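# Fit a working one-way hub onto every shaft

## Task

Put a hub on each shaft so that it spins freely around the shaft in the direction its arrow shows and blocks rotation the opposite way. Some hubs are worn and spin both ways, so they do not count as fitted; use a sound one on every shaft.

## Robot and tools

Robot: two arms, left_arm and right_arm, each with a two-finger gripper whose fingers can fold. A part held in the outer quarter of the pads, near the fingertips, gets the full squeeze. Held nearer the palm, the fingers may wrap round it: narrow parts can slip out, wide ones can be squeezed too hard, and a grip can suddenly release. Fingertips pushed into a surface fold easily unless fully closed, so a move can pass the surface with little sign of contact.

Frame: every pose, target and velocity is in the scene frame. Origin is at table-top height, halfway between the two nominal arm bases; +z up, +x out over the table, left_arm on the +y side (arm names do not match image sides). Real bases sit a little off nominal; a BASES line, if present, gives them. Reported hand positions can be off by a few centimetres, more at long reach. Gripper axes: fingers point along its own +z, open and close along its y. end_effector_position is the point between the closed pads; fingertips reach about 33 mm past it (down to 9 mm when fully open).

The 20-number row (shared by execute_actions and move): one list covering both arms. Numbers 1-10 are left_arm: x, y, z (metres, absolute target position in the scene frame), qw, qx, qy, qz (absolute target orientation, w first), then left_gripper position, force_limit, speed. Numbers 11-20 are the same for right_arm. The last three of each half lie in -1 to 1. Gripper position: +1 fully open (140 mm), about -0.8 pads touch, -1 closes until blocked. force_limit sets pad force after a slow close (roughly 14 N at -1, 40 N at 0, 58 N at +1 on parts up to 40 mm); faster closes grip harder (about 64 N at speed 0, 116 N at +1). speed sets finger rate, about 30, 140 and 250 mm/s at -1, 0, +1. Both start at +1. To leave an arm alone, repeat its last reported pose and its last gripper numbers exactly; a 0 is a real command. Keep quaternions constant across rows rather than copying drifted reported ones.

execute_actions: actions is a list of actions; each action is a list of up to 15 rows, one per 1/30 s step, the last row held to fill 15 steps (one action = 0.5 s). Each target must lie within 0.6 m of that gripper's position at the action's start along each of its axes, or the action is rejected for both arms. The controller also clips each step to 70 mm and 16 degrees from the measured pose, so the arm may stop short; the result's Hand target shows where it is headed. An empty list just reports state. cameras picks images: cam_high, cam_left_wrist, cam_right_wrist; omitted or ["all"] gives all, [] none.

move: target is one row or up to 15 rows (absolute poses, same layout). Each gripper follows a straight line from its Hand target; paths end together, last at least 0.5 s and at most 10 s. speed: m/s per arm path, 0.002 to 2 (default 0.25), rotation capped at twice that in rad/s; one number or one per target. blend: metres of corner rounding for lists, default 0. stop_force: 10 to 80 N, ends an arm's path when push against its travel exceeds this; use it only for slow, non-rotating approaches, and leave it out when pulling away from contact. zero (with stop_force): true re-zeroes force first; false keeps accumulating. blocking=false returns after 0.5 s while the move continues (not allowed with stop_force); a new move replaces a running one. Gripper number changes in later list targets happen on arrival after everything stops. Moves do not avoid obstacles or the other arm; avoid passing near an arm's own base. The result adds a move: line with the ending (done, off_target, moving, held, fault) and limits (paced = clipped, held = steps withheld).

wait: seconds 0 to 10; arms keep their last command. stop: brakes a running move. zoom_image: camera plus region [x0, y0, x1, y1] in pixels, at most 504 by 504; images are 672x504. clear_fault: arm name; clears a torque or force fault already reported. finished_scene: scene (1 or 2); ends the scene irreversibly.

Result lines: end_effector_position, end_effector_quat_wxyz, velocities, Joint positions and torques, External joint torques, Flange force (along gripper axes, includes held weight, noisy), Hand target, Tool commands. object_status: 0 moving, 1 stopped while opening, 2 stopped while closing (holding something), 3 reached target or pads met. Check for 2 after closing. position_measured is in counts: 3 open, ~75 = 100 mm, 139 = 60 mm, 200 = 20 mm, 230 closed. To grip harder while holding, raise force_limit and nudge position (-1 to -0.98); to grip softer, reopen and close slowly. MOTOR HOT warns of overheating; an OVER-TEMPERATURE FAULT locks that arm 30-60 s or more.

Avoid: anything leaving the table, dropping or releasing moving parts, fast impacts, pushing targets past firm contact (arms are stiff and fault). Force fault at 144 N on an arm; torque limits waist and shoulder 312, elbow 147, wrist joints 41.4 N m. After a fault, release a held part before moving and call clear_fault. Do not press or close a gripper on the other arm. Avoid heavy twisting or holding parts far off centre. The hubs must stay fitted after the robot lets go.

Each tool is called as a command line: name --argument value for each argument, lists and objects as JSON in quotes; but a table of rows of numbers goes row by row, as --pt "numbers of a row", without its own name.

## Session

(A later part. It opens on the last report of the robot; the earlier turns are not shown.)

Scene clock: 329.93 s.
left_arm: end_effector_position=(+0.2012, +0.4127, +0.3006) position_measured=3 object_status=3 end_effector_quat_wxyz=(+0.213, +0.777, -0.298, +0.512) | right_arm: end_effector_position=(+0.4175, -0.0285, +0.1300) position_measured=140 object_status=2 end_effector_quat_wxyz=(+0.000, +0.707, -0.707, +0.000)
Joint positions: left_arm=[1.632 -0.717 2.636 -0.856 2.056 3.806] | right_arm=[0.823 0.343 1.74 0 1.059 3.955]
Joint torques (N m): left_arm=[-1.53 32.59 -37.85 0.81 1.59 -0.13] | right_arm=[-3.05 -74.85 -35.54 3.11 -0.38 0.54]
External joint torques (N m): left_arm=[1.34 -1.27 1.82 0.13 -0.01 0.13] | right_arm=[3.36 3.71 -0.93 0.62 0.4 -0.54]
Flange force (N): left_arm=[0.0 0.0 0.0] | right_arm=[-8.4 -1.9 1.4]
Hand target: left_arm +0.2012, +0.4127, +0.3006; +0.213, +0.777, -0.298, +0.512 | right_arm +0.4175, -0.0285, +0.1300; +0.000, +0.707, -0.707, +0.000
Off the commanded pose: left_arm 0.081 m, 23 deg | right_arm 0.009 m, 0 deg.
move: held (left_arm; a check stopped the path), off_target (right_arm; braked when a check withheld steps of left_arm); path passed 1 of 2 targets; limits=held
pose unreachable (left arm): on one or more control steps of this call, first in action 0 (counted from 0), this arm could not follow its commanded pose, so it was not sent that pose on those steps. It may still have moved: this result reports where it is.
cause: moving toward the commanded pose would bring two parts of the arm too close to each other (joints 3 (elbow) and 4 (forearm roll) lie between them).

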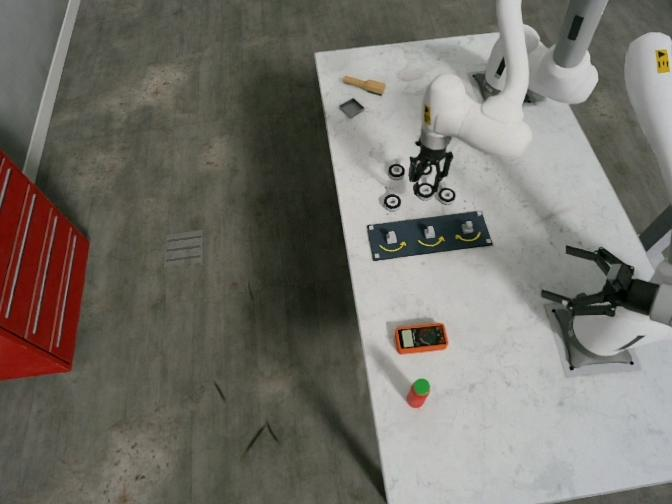

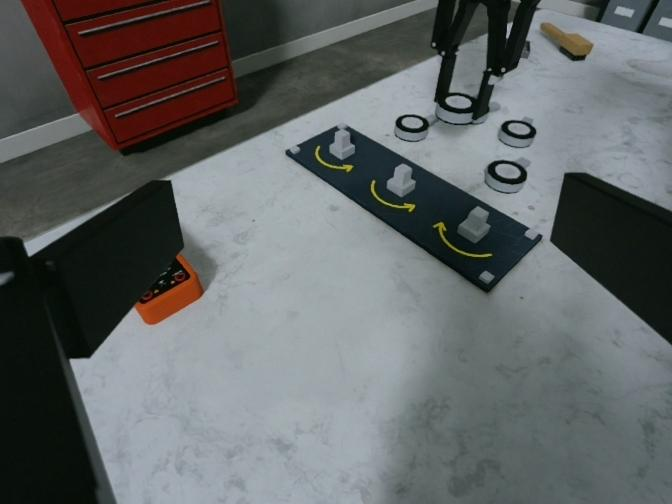

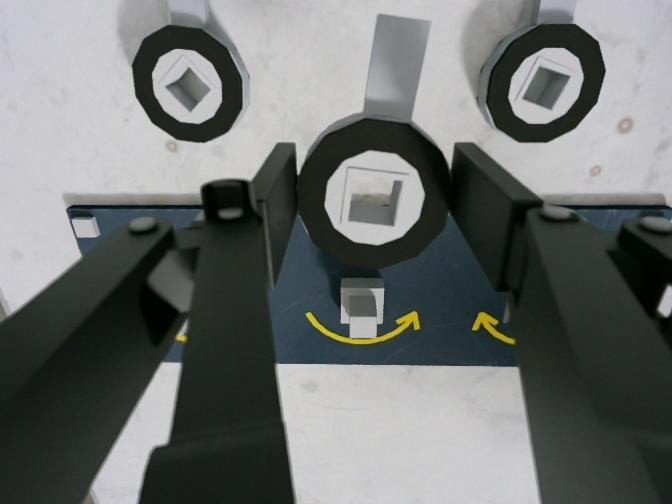

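move --target '[0.28,0.33,0.22,0.2967,0.680,-0.354,0.570,1,1,1,0.4175,0.04,0.13,0,0.7071,-0.7071,0,-1,0,-1]' --speed 0.12

Scene clock: 343.77 s.
left_arm: end_effector_position=(+0.2013, +0.4123, +0.3004) position_measured=3 object_status=3 end_effector_quat_wxyz=(+0.214, +0.777, -0.298, +0.512) | right_arm: end_effector_position=(+0.4175, -0.0227, +0.1300) position_measured=140 object_status=2 end_effector_quat_wxyz=(+0.000, +0.707, -0.707, +0.000)
Joint positions: left_arm=[1.63 -0.717 2.637 -0.857 2.055 3.805] | right_arm=[0.829 0.349 1.731 0 1.061 3.961]
Joint torques (N m): left_arm=[-2.51 32.34 -38.04 0.84 1.88 -0.41] | right_arm=[-2.62 -75.88 -35.2 3.13 -0.47 0.46]
External joint torques (N m): left_arm=[2.36 -1.28 1.94 0.08 -0.3 0.41] | right_arm=[2.95 4.05 -1.3 0.61 0.5 -0.46]
Flange force (N): left_arm=[0.0 0.0 0.0] | right_arm=[-9.1 -3.0 1.2]
Hand target: left_arm +0.2013, +0.4123, +0.3004; +0.214, +0.777, -0.298, +0.512 | right_arm +0.4175, -0.0227, +0.1300; +0.000, +0.707, -0.707, +0.000
Off the commanded pose: left_arm 0.139 m, 17 deg | right_arm 0.063 m, 0 deg.
move: held (left_arm; a check stopped the path), off_target (right_arm; braked when a check withheld steps of left_arm); limits=held
pose unreachable (left arm): on one or more control steps of this call, first in action 0 (counted from 0), this arm could not follow its commanded pose, so it was not sent that pose on those steps. It may still have moved: this result reports where it is.
cause: moving toward the commanded pose would bring two parts of the arm too close to each other (joints 3 (elbow) and 4 (forearm roll) lie between them).

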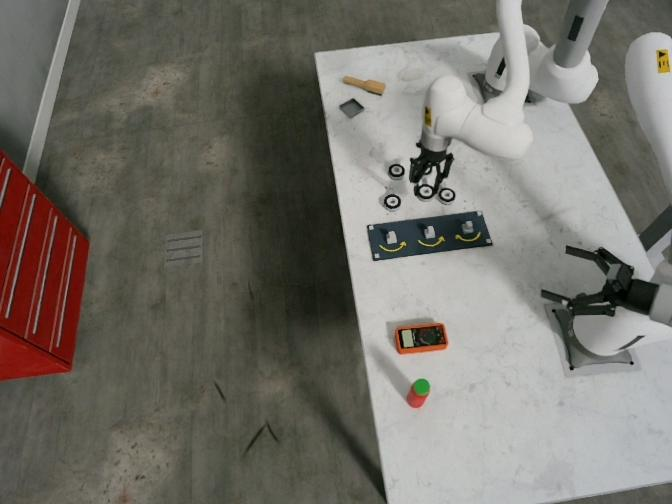

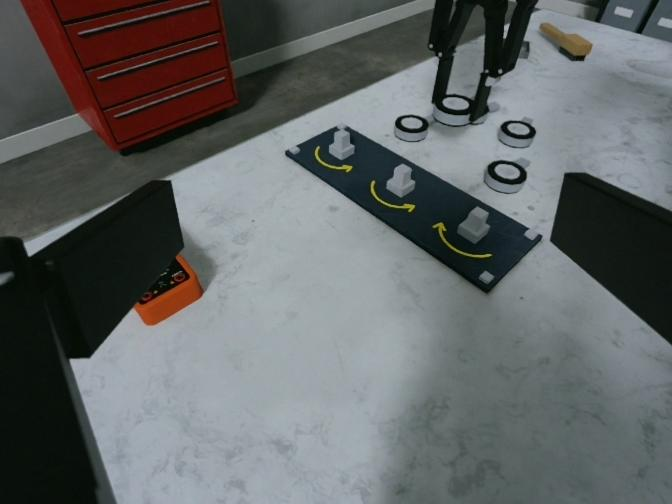

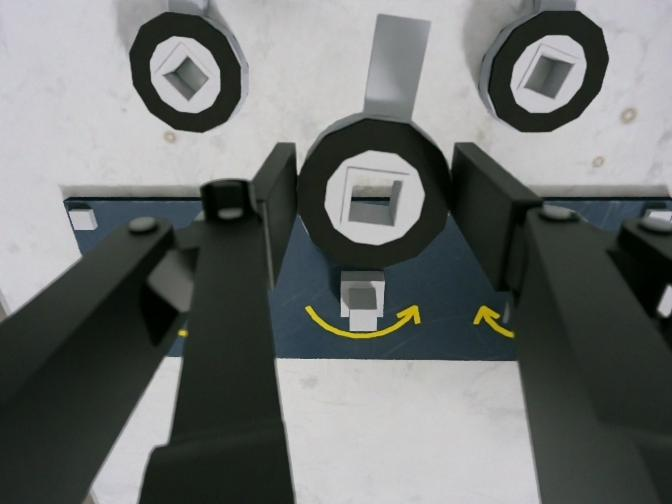

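move --pt "0.38 0.58 0.3 0 0.952 -0.306 0 1 1 1 0.4175 -0.0227 0.13 0 0.7071 -0.7071 0 -1 0 -1" --pt "0.42 0.42 0.25 0.5 0.5 -0.5 0.5 1 1 1 0.4175 0.03 0.13 0 0.7071 -0.7071 0 -1 0 -1" --speed 0.25

Scene clock: 365.77 s.
left_arm: end_effector_position=(+0.4200, +0.4200, +0.2500) position_measured=3 object_status=3 end_effector_quat_wxyz=(+0.500, +0.500, -0.500, +0.500) | right_arm: end_effector_position=(+0.4175, +0.0300, +0.1300) position_measured=140 object_status=2 end_effector_quat_wxyz=(+0.000, +0.707, -0.707, +0.000)
Joint positions: left_arm=[0.534 0.332 2.302 -1.151 1.793 4.252] | right_arm=[0.877 0.408 1.645 0 1.089 4.01]
Joint torques (N m): left_arm=[-0.57 -50.91 -15.98 -0.35 2.75 -0.19] | right_arm=[-2.68 -82.31 -36.16 3.16 -0.74 0.61]
External joint torques (N m): left_arm=[0.8 1.93 0.49 0.05 -0.36 0.18] | right_arm=[3.02 4.35 -0.87 0.63 0.77 -0.61]
Flange force (N): left_arm=[-4.6 -0.1 -1.8] | right_arm=[-9.0 -2.8 1.2]
Hand target: left_arm +0.4200, +0.4200, +0.2500; +0.500, +0.500, -0.500, +0.500 | right_arm +0.4175, +0.0300, +0.1300; +0.000, +0.707, -0.707, +0.000
Off the commanded pose: left_arm 0.000 m, 0 deg | right_arm 0.000 m, 0 deg.
move: done

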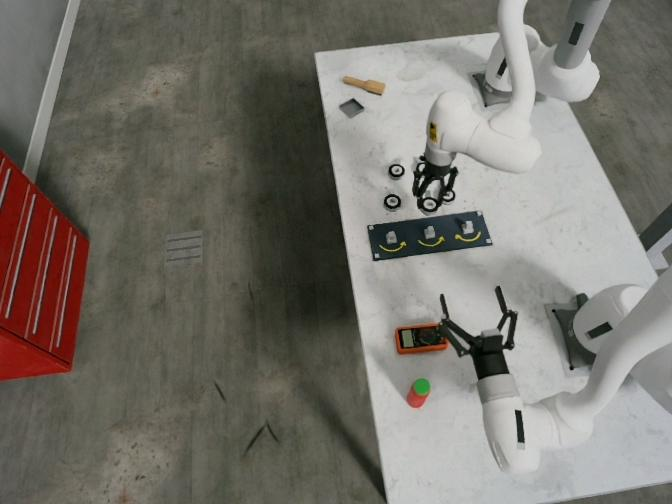

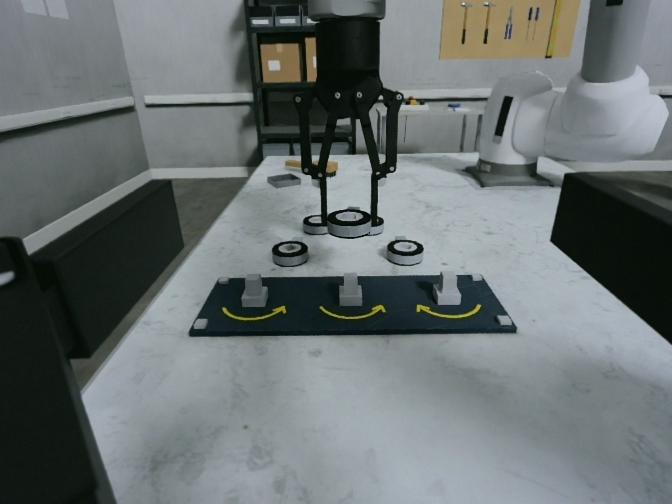

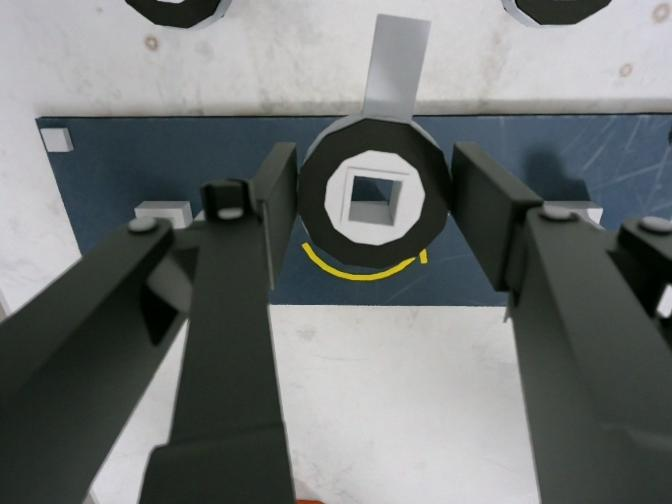

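move --target '[0.42,0.33,0.16,0.5,0.5,-0.5,0.5,1,1,1,0.4175,0.08,0.13,0,0.7071,-0.7071,0,-1,0,-1]' --speed 0.15 --cameras '["cam_left_wrist", "cam_right_wrist"]'

zoom_image --camera "cam_left_wrist" --region '[230, 150, 470, 350]'

zoom_image --camera "cam_right_wrist" --region '[290, 100, 450, 300]'

Scene clock: 375.23 s.
left_arm: end_effector_position=(+0.4200, +0.3300, +0.1600) position_measured=3 object_status=3 end_effector_quat_wxyz=(+0.500, +0.500, -0.500, +0.500) | right_arm: end_effector_position=(+0.4175, +0.0800, +0.1300) position_measured=140 object_status=2 end_effector_quat_wxyz=(+0.000, +0.707, -0.707, +0.000)
Joint positions: left_arm=[0.349 0.487 2.394 -1.292 1.644 4.463] | right_arm=[0.919 0.466 1.557 0 1.119 4.051]
Joint torques (N m): left_arm=[-2.35 -54.96 -6 -0.56 3.02 -0.37] | right_arm=[-2.69 -88.31 -36.64 3.22 -0.39 0.53]
External joint torques (N m): left_arm=[2.69 0.99 0.14 0.22 -0.42 0.36] | right_arm=[3.15 4.31 -0.98 0.63 0.42 -0.53]
Flange force (N): left_arm=[-3.4 2.1 -6.1] | right_arm=[-9.3 -2.5 1.5]
Hand target: left_arm +0.4200, +0.3300, +0.1600; +0.500, +0.500, -0.500, +0.500 | right_arm +0.4175, +0.0800, +0.1300; +0.000, +0.707, -0.707, +0.000
Off the commanded pose: left_arm 0.000 m, 0 deg | right_arm 0.000 m, 0 deg.
move: done

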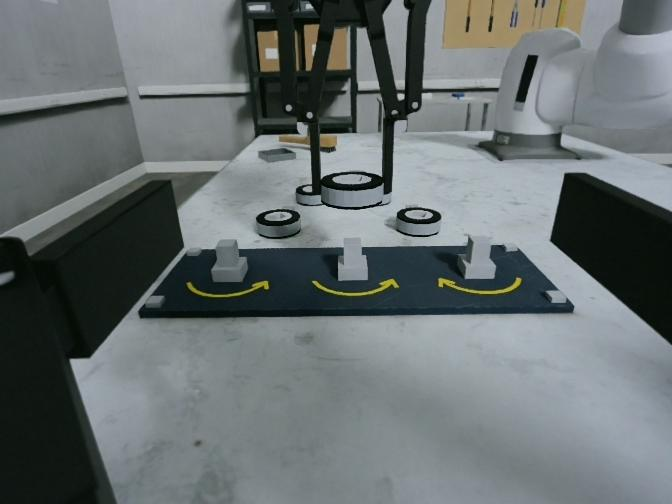

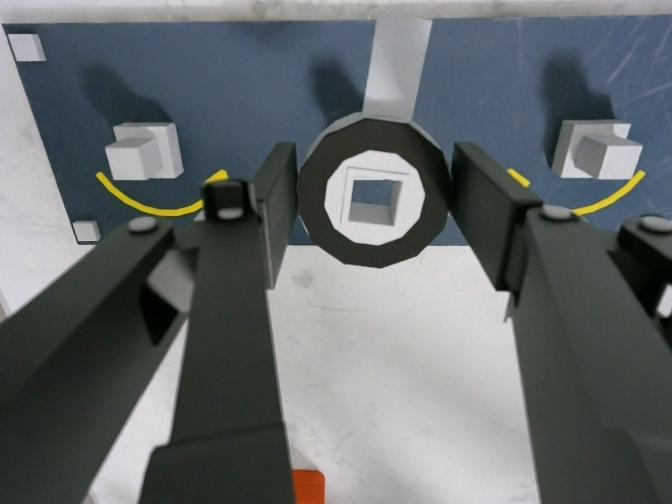

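Scaled by 2.100 from the camera's image (finer frame: 960x720).

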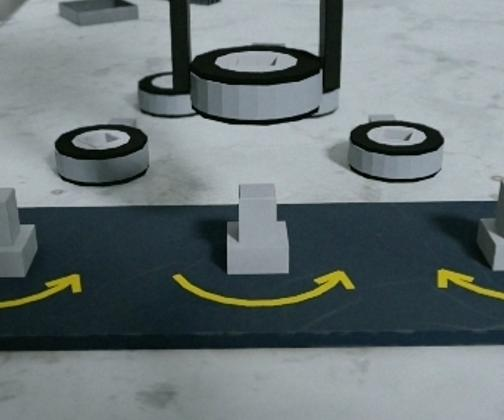

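Scaled by 2.520 from the camera's image (finer frame: 960x720).

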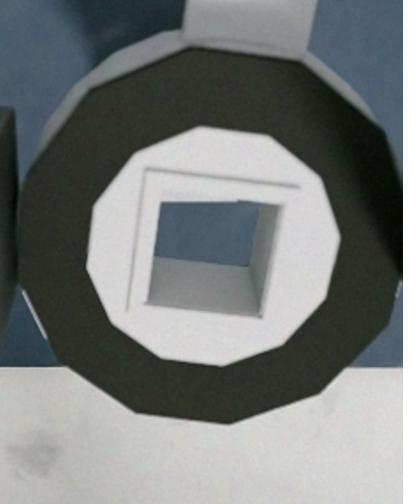

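move --target '[0.42,0.33,0.16,0.5,0.5,-0.5,0.5,1,1,1,0.4175,0.084,0.105,0,0.7431,-0.6691,0,-1,0,-1]' --speed 0.1 --cameras '["cam_left_wrist", "cam_right_wrist"]'

zoom_image --camera "cam_left_wrist" --region '[270, 150, 430, 310]'

zoom_image --camera "cam_right_wrist" --region '[290, 100, 450, 300]'

Scene clock: 415.47 s.
left_arm: end_effector_position=(+0.4200, +0.3300, +0.1600) position_measured=3 object_status=3 end_effector_quat_wxyz=(+0.500, +0.500, -0.500, +0.500) | right_arm: end_effector_position=(+0.4175, +0.0840, +0.1050) position_measured=140 object_status=2 end_effector_quat_wxyz=(+0.000, +0.743, -0.669, +0.000)
Joint positions: left_arm=[0.349 0.488 2.394 -1.292 1.644 4.463] | right_arm=[0.922 0.489 1.571 0 1.082 3.95]
Joint torques (N m): left_arm=[-0.74 -55.3 -5.87 -0.36 2.96 -0.28] | right_arm=[-2.87 -89.47 -36.16 3.22 -0.45 0.46]
External joint torques (N m): left_arm=[0.93 1.76 0.05 0.02 -0.37 0.28] | right_arm=[3.13 3.99 -0.83 0.57 0.48 -0.46]
Flange force (N): left_arm=[-4.9 0.1 -2.1] | right_arm=[-8.3 -2.8 1.6]
Hand target: left_arm +0.4200, +0.3300, +0.1600; +0.500, +0.500, -0.500, +0.500 | right_arm +0.4175, +0.0840, +0.1050; +0.000, +0.743, -0.669, +0.000
Off the commanded pose: left_arm 0.000 m, 0 deg | right_arm 0.000 m, 0 deg.
move: done

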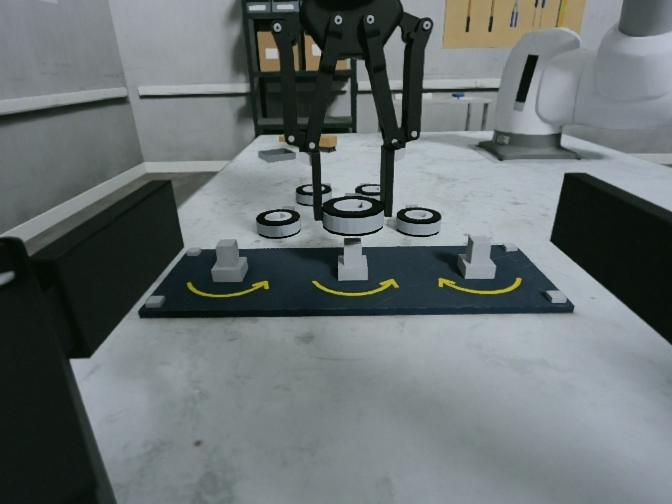

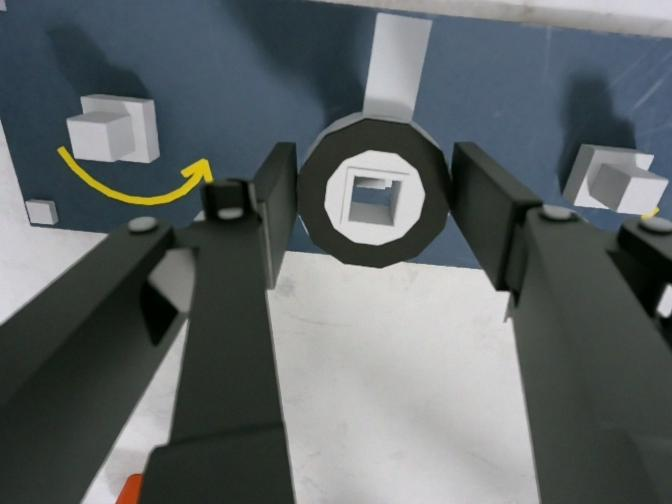

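Scaled by 3.150 from the camera's image (finer frame: 960x720).

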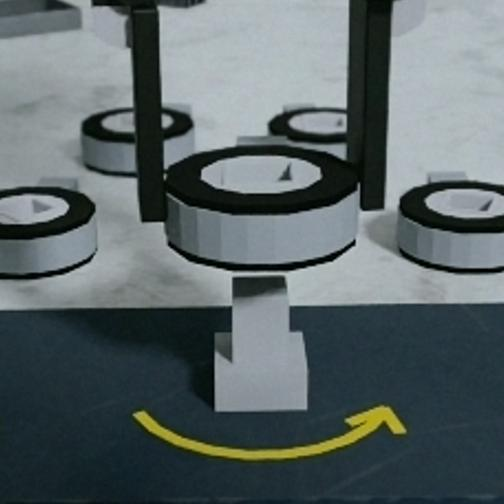

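Scaled by 2.520 from the camera's image (finer frame: 960x720).

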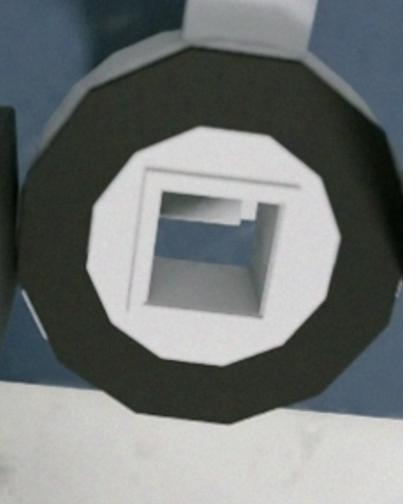

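move --target '[0.42,0.33,0.16,0.5,0.5,-0.5,0.5,1,1,1,0.418,0.082,0.097,0,0.7431,-0.6691,0,-1,0,-1]' --speed 0.05 --cameras '["cam_left_wrist", "cam_right_wrist"]'

zoom_image --camera "cam_left_wrist" --region '[270, 150, 430, 310]'

zoom_image --camera "cam_right_wrist" --region '[290, 100, 450, 300]'

Scene clock: 452.37 s.
left_arm: end_effector_position=(+0.4200, +0.3300, +0.1600) position_measured=3 object_status=3 end_effector_quat_wxyz=(+0.500, +0.500, -0.500, +0.500) | right_arm: end_effector_position=(+0.4180, +0.0820, +0.0970) position_measured=140 object_status=2 end_effector_quat_wxyz=(+0.000, +0.743, -0.669, +0.000)
Joint positions: left_arm=[0.349 0.488 2.394 -1.292 1.644 4.463] | right_arm=[0.92 0.493 1.58 0 1.069 3.947]
Joint torques (N m): left_arm=[-1.52 -55.12 -5.81 -0.48 2.88 -0.33] | right_arm=[-3.27 -89.91 -36.35 3.21 -0.37 0.5]
External joint torques (N m): left_arm=[1.71 1.44 0 0.14 -0.3 0.33] | right_arm=[3.72 4.3 -0.35 0.53 0.39 -0.5]
Flange force (N): left_arm=[-4.3 0.8 -4.1] | right_arm=[-8.3 -1.8 2.4]
Hand target: left_arm +0.4200, +0.3300, +0.1600; +0.500, +0.500, -0.500, +0.500 | right_arm +0.4180, +0.0820, +0.0970; +0.000, +0.743, -0.669, +0.000
Off the commanded pose: left_arm 0.000 m, 0 deg | right_arm 0.000 m, 0 deg.
move: done

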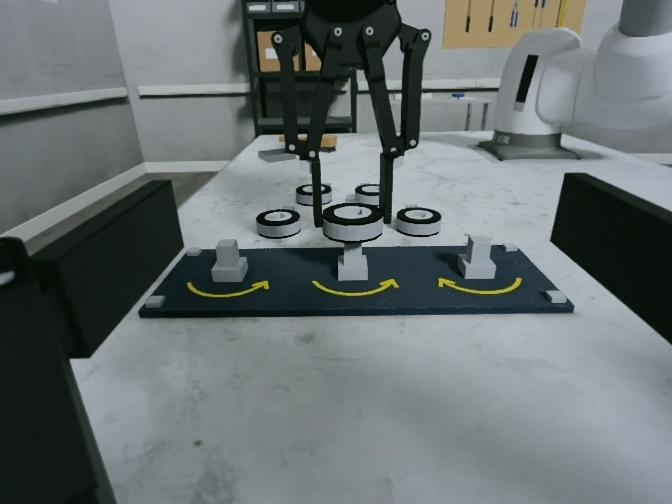

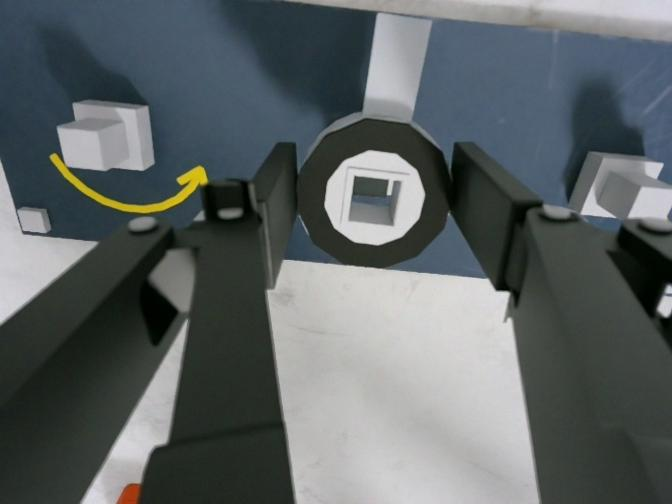

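Scaled by 3.150 from the camera's image (finer frame: 960x720).

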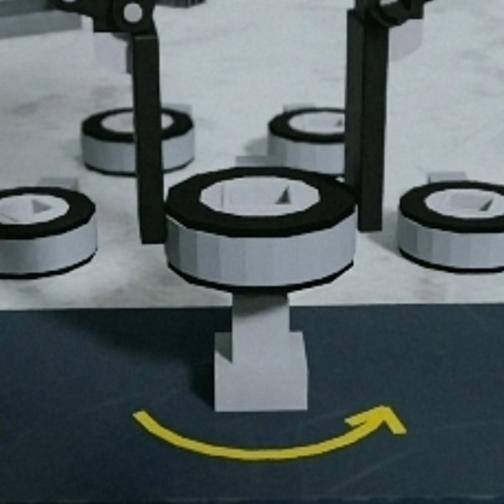

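Scaled by 2.520 from the camera's image (finer frame: 960x720).

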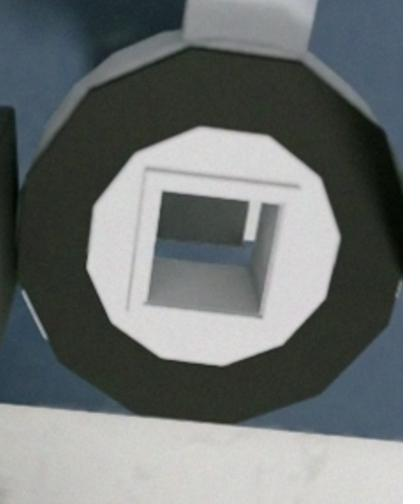

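move --pt "0.42 0.33 0.16 0.5 0.5 -0.5 0.5 1 1 1 0.4183 0.081 0.0955 0 0.7431 -0.6691 0 -1 0 -1" --speed 0.03 --cameras '["cam_left_wrist", "cam_right_wrist"]'

move --target '[0.42,0.33,0.16,0.5,0.5,-0.5,0.5,1,1,1,0.4183,0.081,0.08,0,0.7431,-0.6691,0,-1,0,-1]' --speed 0.01 --stop_force 12 --cameras '["cam_left_wrist", "cam_right_wrist"]'

zoom_image --camera "cam_left_wrist" --region '[270, 150, 430, 310]'

zoom_image --camera "cam_right_wrist" --region '[290, 100, 450, 300]'

Scene clock: 468.70 s.
left_arm: end_effector_position=(+0.4200, +0.3300, +0.1600) position_measured=3 object_status=3 end_effector_quat_wxyz=(+0.500, +0.500, -0.500, +0.500) | right_arm: end_effector_position=(+0.4183, +0.0810, +0.0955) position_measured=140 object_status=2 end_effector_quat_wxyz=(+0.000, +0.743, -0.669, +0.000)
Joint positions: left_arm=[0.349 0.488 2.394 -1.292 1.644 4.463] | right_arm=[0.919 0.493 1.583 0 1.066 3.946]
Joint torques (N m): left_arm=[-1.19 -55.26 -5.73 -0.47 2.98 -0.24] | right_arm=[-2.77 -89.84 -35.27 3.16 -0.37 0.52]
External joint torques (N m): left_arm=[1.37 1.69 -0.09 0.13 -0.4 0.24] | right_arm=[3.21 4.24 -1.38 0.6 0.4 -0.52]
Flange force (N): left_arm=[-4.7 0.2 -3.4] | right_arm=[-9.5 -3.8 1.6]
Hand target: left_arm +0.4200, +0.3300, +0.1600; +0.500, +0.500, -0.500, +0.500 | right_arm +0.4183, +0.0810, +0.0955; +0.000, +0.743, -0.669, +0.000
Off the commanded pose: left_arm 0.000 m, 0 deg | right_arm 0.000 m, 0 deg.
move: done

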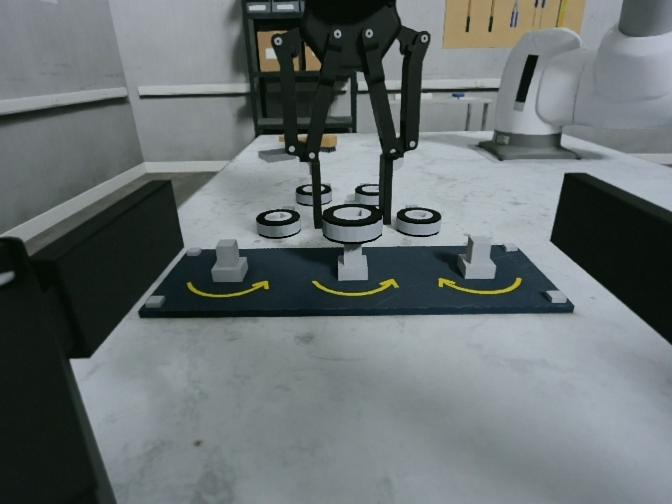

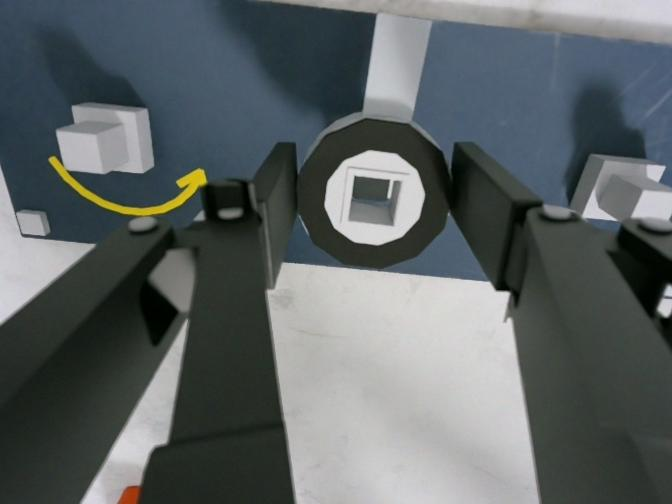

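Scene clock: 470.50 s.
left_arm: end_effector_position=(+0.4200, +0.3300, +0.1600) position_measured=3 object_status=3 end_effector_quat_wxyz=(+0.500, +0.500, -0.500, +0.500) | right_arm: end_effector_position=(+0.4184, +0.0811, +0.0839) position_measured=140 object_status=2 end_effector_quat_wxyz=(+0.000, +0.743, -0.669, +0.000)
Joint positions: left_arm=[0.349 0.488 2.394 -1.292 1.644 4.463] | right_arm=[0.919 0.502 1.592 0 1.047 3.946]
Joint torques (N m): left_arm=[-1.79 -55.41 -5.51 -0.47 2.91 -0.25] | right_arm=[-7.92 -73.05 -24.84 1.06 -0.64 0.62]
External joint torques (N m): left_arm=[2.05 1.69 -0.28 0.13 -0.31 0.25] | right_arm=[8.55 -12.88 -11.36 2.66 0.66 -0.61]
Flange force (N): left_arm=[-4.7 0.3 -5.1] | right_arm=[-13.2 1.8 -20.1]
Hand target: left_arm +0.4200, +0.3300, +0.1600; +0.500, +0.500, -0.500, +0.500 | right_arm +0.4184, +0.0810, +0.0839; +0.000, +0.743, -0.669, +0.000
Off the commanded pose: left_arm 0.000 m, 0 deg | right_arm 0.004 m, 0 deg.
move: contact (right_arm)

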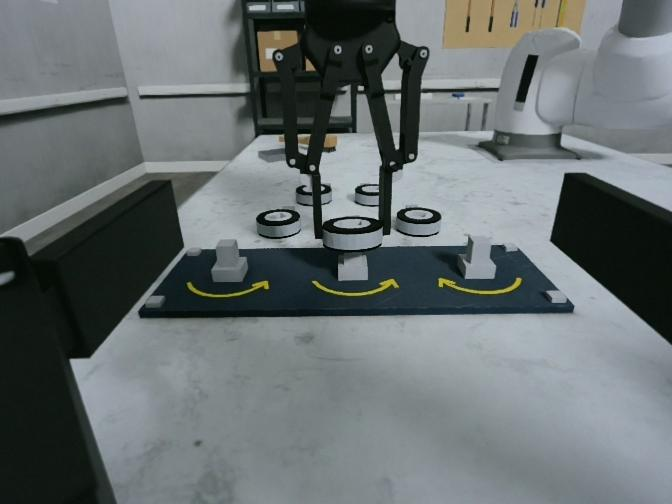

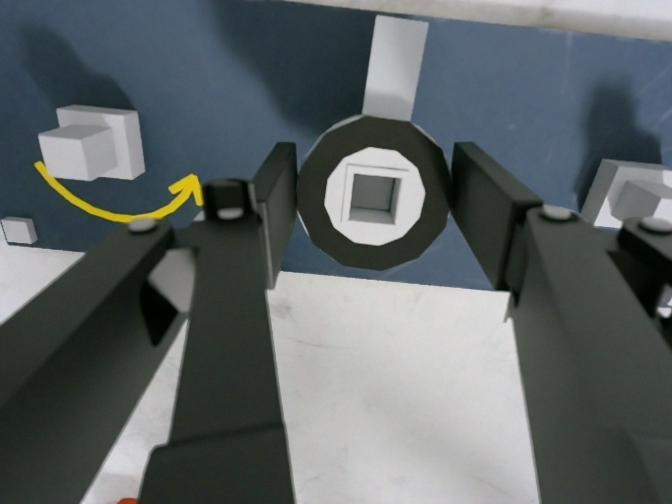

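Scaled by 3.150 from the camera's image (finer frame: 960x720).

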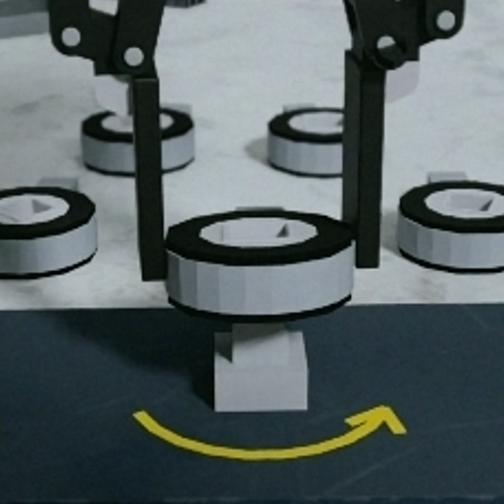

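Scaled by 2.520 from the camera's image (finer frame: 960x720).

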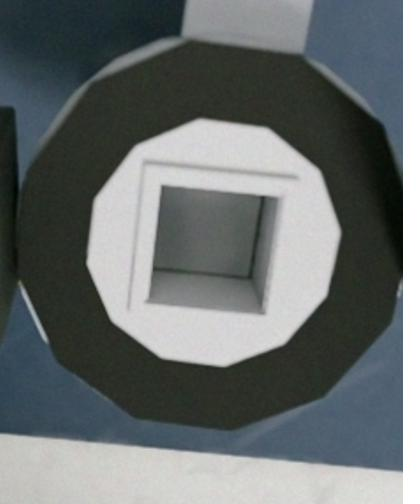

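move --target '[0.42,0.33,0.16,0.5,0.5,-0.5,0.5,1,1,1,0.418,0.0813,0.0845,0,0.7431,-0.6691,0,-1,0,-1]' --speed 0.01 --cameras '[]'

move --target '[0.42,0.33,0.16,0.5,0.5,-0.5,0.5,1,1,1,0.418,0.0813,0.07,0,0.7431,-0.6691,0,-1,0,-1]' --speed 0.01 --stop_force 18 --cameras '["cam_left_wrist", "cam_right_wrist"]'

zoom_image --camera "cam_left_wrist" --region '[270, 150, 430, 310]'

zoom_image --camera "cam_right_wrist" --region '[290, 100, 450, 300]'

Scene clock: 485.67 s.
left_arm: end_effector_position=(+0.4200, +0.3300, +0.1600) position_measured=3 object_status=3 end_effector_quat_wxyz=(+0.500, +0.500, -0.500, +0.500) | right_arm: end_effector_position=(+0.4180, +0.0812, +0.0844) position_measured=140 object_status=2 end_effector_quat_wxyz=(+0.000, +0.743, -0.669, +0.000)
Joint positions: left_arm=[0.349 0.488 2.394 -1.292 1.644 4.463] | right_arm=[0.919 0.502 1.591 0 1.048 3.947]
Joint torques (N m): left_arm=[-1.55 -55.29 -5.81 -0.4 2.98 -0.3] | right_arm=[-0.46 -96.57 -34.58 4.18 2.44 0.45]
External joint torques (N m): left_arm=[1.8 1.4 -0.03 0.06 -0.38 0.3] | right_arm=[0.79 10.61 -1.7 -0.46 -2.41 -0.45]
Flange force (N): left_arm=[-4.1 0.8 -4.1] | right_arm=[-12.8 -10.7 11.0]
Hand target: left_arm +0.4200, +0.3300, +0.1600; +0.500, +0.500, -0.500, +0.500 | right_arm +0.4180, +0.0813, +0.0845; +0.000, +0.743, -0.669, +0.000
Off the commanded pose: left_arm 0.000 m, 0 deg | right_arm 0.000 m, 0 deg.
move: done

Scene clock: 486.43 s.
left_arm: end_effector_position=(+0.4200, +0.3300, +0.1600) position_measured=3 object_status=3 end_effector_quat_wxyz=(+0.500, +0.500, -0.500, +0.500) | right_arm: end_effector_position=(+0.4181, +0.0814, +0.0835) position_measured=140 object_status=2 end_effector_quat_wxyz=(+0.000, +0.743, -0.669, +0.000)
Joint positions: left_arm=[0.349 0.488 2.394 -1.292 1.644 4.463] | right_arm=[0.919 0.503 1.592 0 1.046 3.947]
Joint torques (N m): left_arm=[-1.22 -55.2 -5.62 -0.37 2.87 -0.27] | right_arm=[-3.28 -71.39 -23.87 2.96 -0.36 0.49]
External joint torques (N m): left_arm=[1.42 1.49 -0.28 0.02 -0.28 0.27] | right_arm=[3.54 -14.46 -12.34 0.74 0.38 -0.49]
Flange force (N): left_arm=[-4.2 0.0 -3.4] | right_arm=[-8.7 -2.5 -21.7]
Hand target: left_arm +0.4200, +0.3300, +0.1600; +0.500, +0.500, -0.500, +0.500 | right_arm +0.4181, +0.0814, +0.0835; +0.000, +0.743, -0.669, +0.000
Off the commanded pose: left_arm 0.000 m, 0 deg | right_arm 0.013 m, 0 deg.
move: contact (right_arm)

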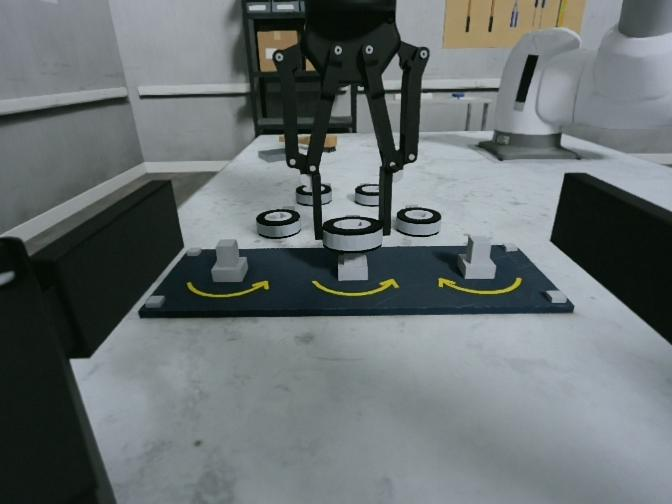

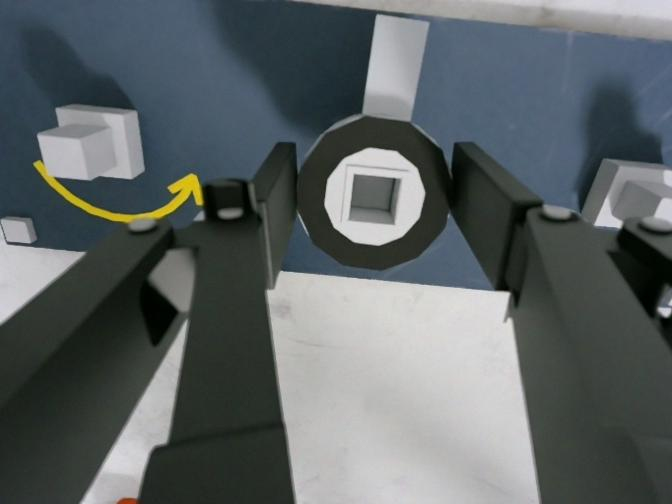

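Scaled by 3.150 from the camera's image (finer frame: 960x720).

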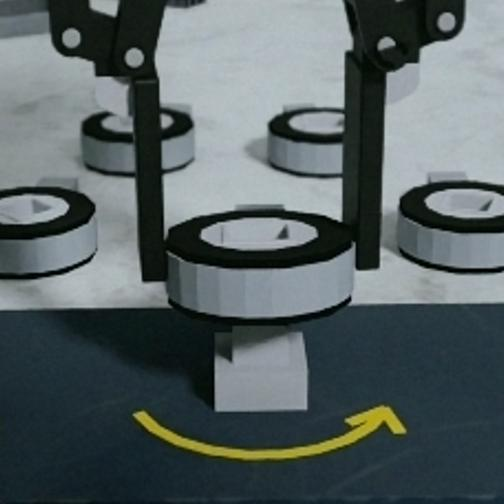

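Scaled by 2.520 from the camera's image (finer frame: 960x720).

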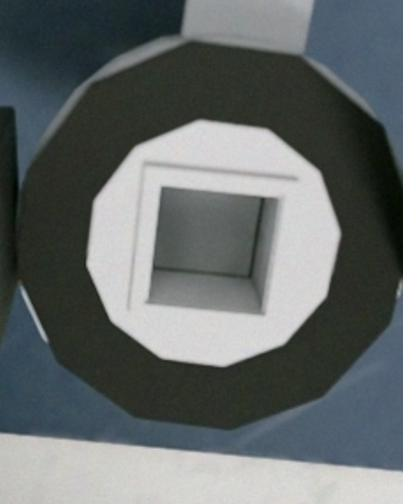

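move --pt "0.42 0.33 0.16 0.5 0.5 -0.5 0.5 1 1 1 0.418 0.0813 0.096 0 0.7431 -0.6691 0 -1 0 -1" --speed 0.03 --cameras '["cam_left_wrist", "cam_right_wrist"]'

zoom_image --camera "cam_left_wrist" --region '[270, 150, 430, 310]'

zoom_image --camera "cam_right_wrist" --region '[290, 100, 450, 300]'

Scene clock: 526.80 s.
left_arm: end_effector_position=(+0.4200, +0.3300, +0.1600) position_measured=3 object_status=3 end_effector_quat_wxyz=(+0.500, +0.500, -0.500, +0.500) | right_arm: end_effector_position=(+0.4180, +0.0813, +0.0960) position_measured=140 object_status=2 end_effector_quat_wxyz=(+0.000, +0.743, -0.669, +0.000)
Joint positions: left_arm=[0.349 0.488 2.394 -1.292 1.644 4.463] | right_arm=[0.919 0.493 1.582 0 1.066 3.947]
Joint torques (N m): left_arm=[-1.29 -54.86 -5.81 -0.34 2.94 -0.2] | right_arm=[-2.83 -89.14 -35.73 3.16 -0.36 0.49]
External joint torques (N m): left_arm=[1.51 0.82 -0.03 0 -0.34 0.2] | right_arm=[3.08 3.71 -0.86 0.59 0.39 -0.48]
Flange force (N): left_arm=[-2.6 0.7 -3.3] | right_arm=[-7.9 -2.6 1.6]
Hand target: left_arm +0.4200, +0.3300, +0.1600; +0.500, +0.500, -0.500, +0.500 | right_arm +0.4180, +0.0813, +0.0960; +0.000, +0.743, -0.669, +0.000
Off the commanded pose: left_arm 0.000 m, 0 deg | right_arm 0.000 m, 0 deg.
move: done

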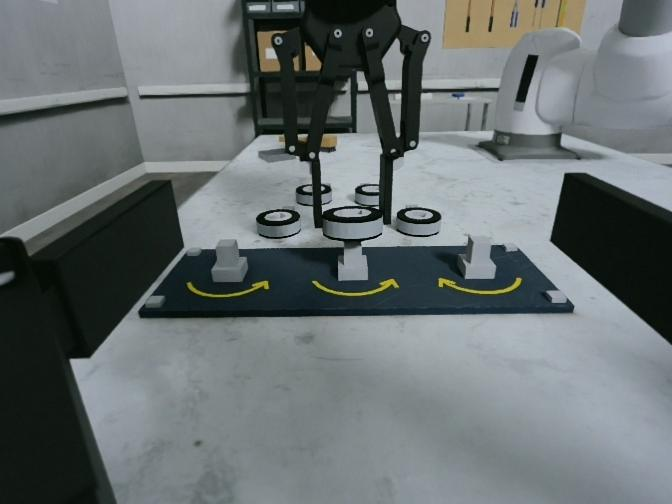

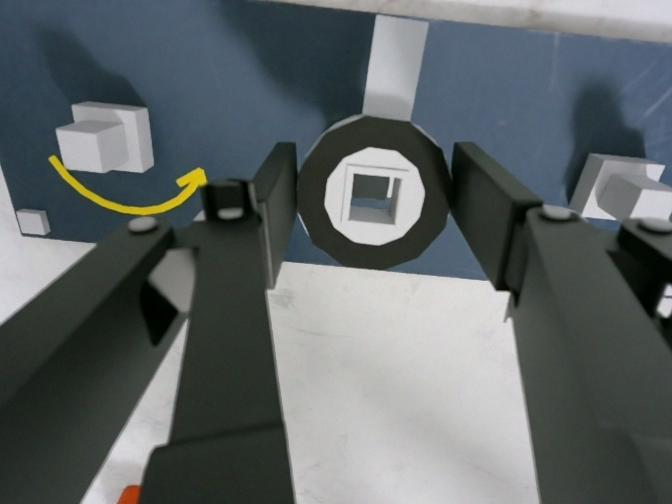

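Scaled by 3.150 from the camera's image (finer frame: 960x720).

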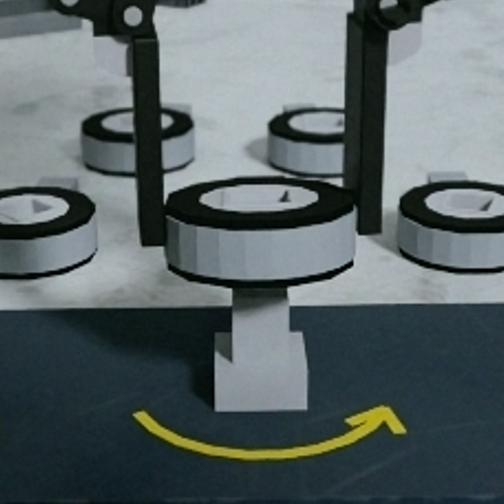

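Scaled by 2.520 from the camera's image (finer frame: 960x720).

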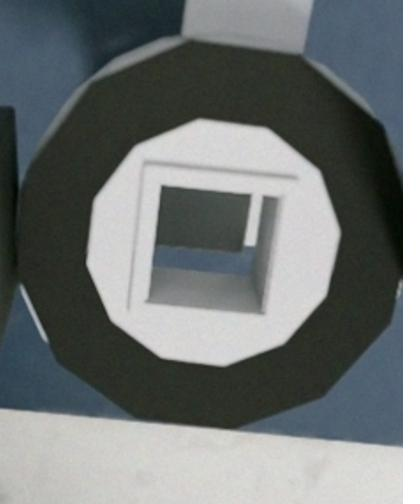

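move --pt "0.42 0.33 0.16 0.5 0.5 -0.5 0.5 1 1 1 0.418 0.0813 0.13 0 0.7431 -0.6691 0 -1 0 -1" --pt "0.42 0.33 0.16 0.5 0.5 -0.5 0.5 1 1 1 0.4175 -0.058 0.13 0 0.7431 -0.6691 0 -1 0 -1" --pt "0.42 0.33 0.16 0.5 0.5 -0.5 0.5 1 1 1 0.4175 -0.058 0.055 0 0.7431 -0.6691 0 -1 0 -1" --speed 0.12 --blend '[0.02,0.02,0]' --cameras '[]'

move --target '[0.42,0.33,0.16,0.5,0.5,-0.5,0.5,1,1,1,0.4175,-0.058,0.035,0,0.7431,-0.6691,0,-1,0,-1]' --speed 0.01 --stop_force 25 --cameras '["cam_left_wrist", "cam_right_wrist"]'

Scene clock: 550.80 s.
left_arm: end_effector_position=(+0.4200, +0.3300, +0.1600) position_measured=3 object_status=3 end_effector_quat_wxyz=(+0.500, +0.500, -0.500, +0.500) | right_arm: end_effector_position=(+0.4175, -0.0580, +0.0550) position_measured=140 object_status=2 end_effector_quat_wxyz=(+0.000, +0.743, -0.669, +0.000)
Joint positions: left_arm=[0.349 0.488 2.394 -1.292 1.644 4.463] | right_arm=[0.793 0.38 1.845 0 0.916 3.821]
Joint torques (N m): left_arm=[-1.46 -55.36 -5.74 -0.39 2.9 -0.25] | right_arm=[-3.17 -75.24 -31.99 2.73 -0.27 0.55]
External joint torques (N m): left_arm=[1.68 1.51 -0.08 0.05 -0.3 0.25] | right_arm=[3.37 3.59 -1.26 0.67 0.29 -0.55]
Flange force (N): left_arm=[-4.2 0.5 -3.9] | right_arm=[-8.3 -3.0 2.3]
Hand target: left_arm +0.4200, +0.3300, +0.1600; +0.500, +0.500, -0.500, +0.500 | right_arm +0.4175, -0.0580, +0.0550; +0.000, +0.743, -0.669, +0.000
Off the commanded pose: left_arm 0.000 m, 0 deg | right_arm 0.000 m, 0 deg.
move: done; blend cut to 0.017 m at target 1

Scene clock: 552.90 s.
left_arm: end_effector_position=(+0.4200, +0.3300, +0.1600) position_measured=3 object_status=3 end_effector_quat_wxyz=(+0.500, +0.500, -0.500, +0.500) | right_arm: end_effector_position=(+0.4176, -0.0579, +0.0405) position_measured=140 object_status=2 end_effector_quat_wxyz=(+0.000, +0.743, -0.669, +0.000)
Joint positions: left_arm=[0.349 0.488 2.394 -1.292 1.644 4.463] | right_arm=[0.793 0.396 1.855 0 0.89 3.821]
Joint torques (N m): left_arm=[-1.6 -55.09 -5.59 -0.43 2.95 -0.29] | right_arm=[-4.31 -57.97 -21.72 2.25 -1.72 0.53]
External joint torques (N m): left_arm=[1.85 1.3 -0.34 0.09 -0.36 0.29] | right_arm=[4.48 -14.32 -10.81 1.07 1.74 -0.53]
Flange force (N): left_arm=[-3.9 0.3 -4.4] | right_arm=[-7.5 0.4 -25.3]
Hand target: left_arm +0.4200, +0.3300, +0.1600; +0.500, +0.500, -0.500, +0.500 | right_arm +0.4176, -0.0579, +0.0405; +0.000, +0.743, -0.669, +0.000
Off the commanded pose: left_arm 0.000 m, 0 deg | right_arm 0.005 m, 0 deg.
move: contact (right_arm)

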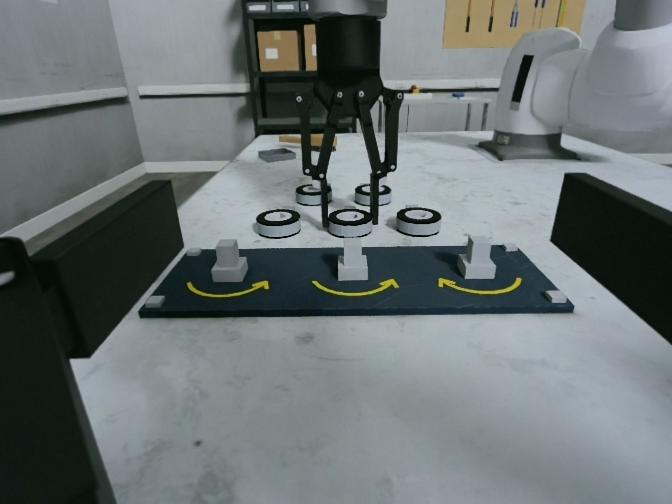

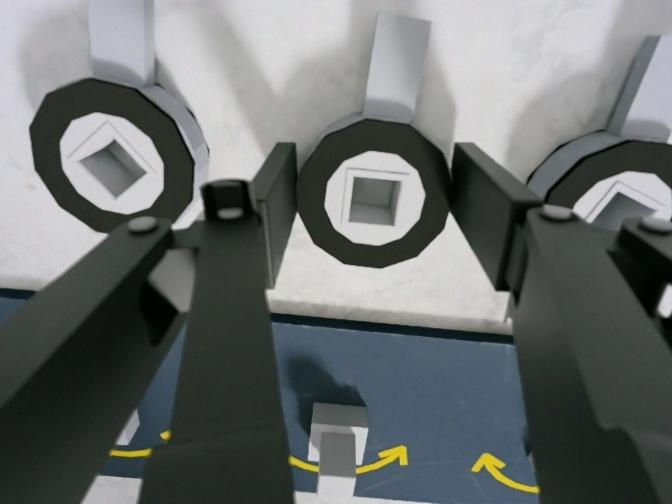

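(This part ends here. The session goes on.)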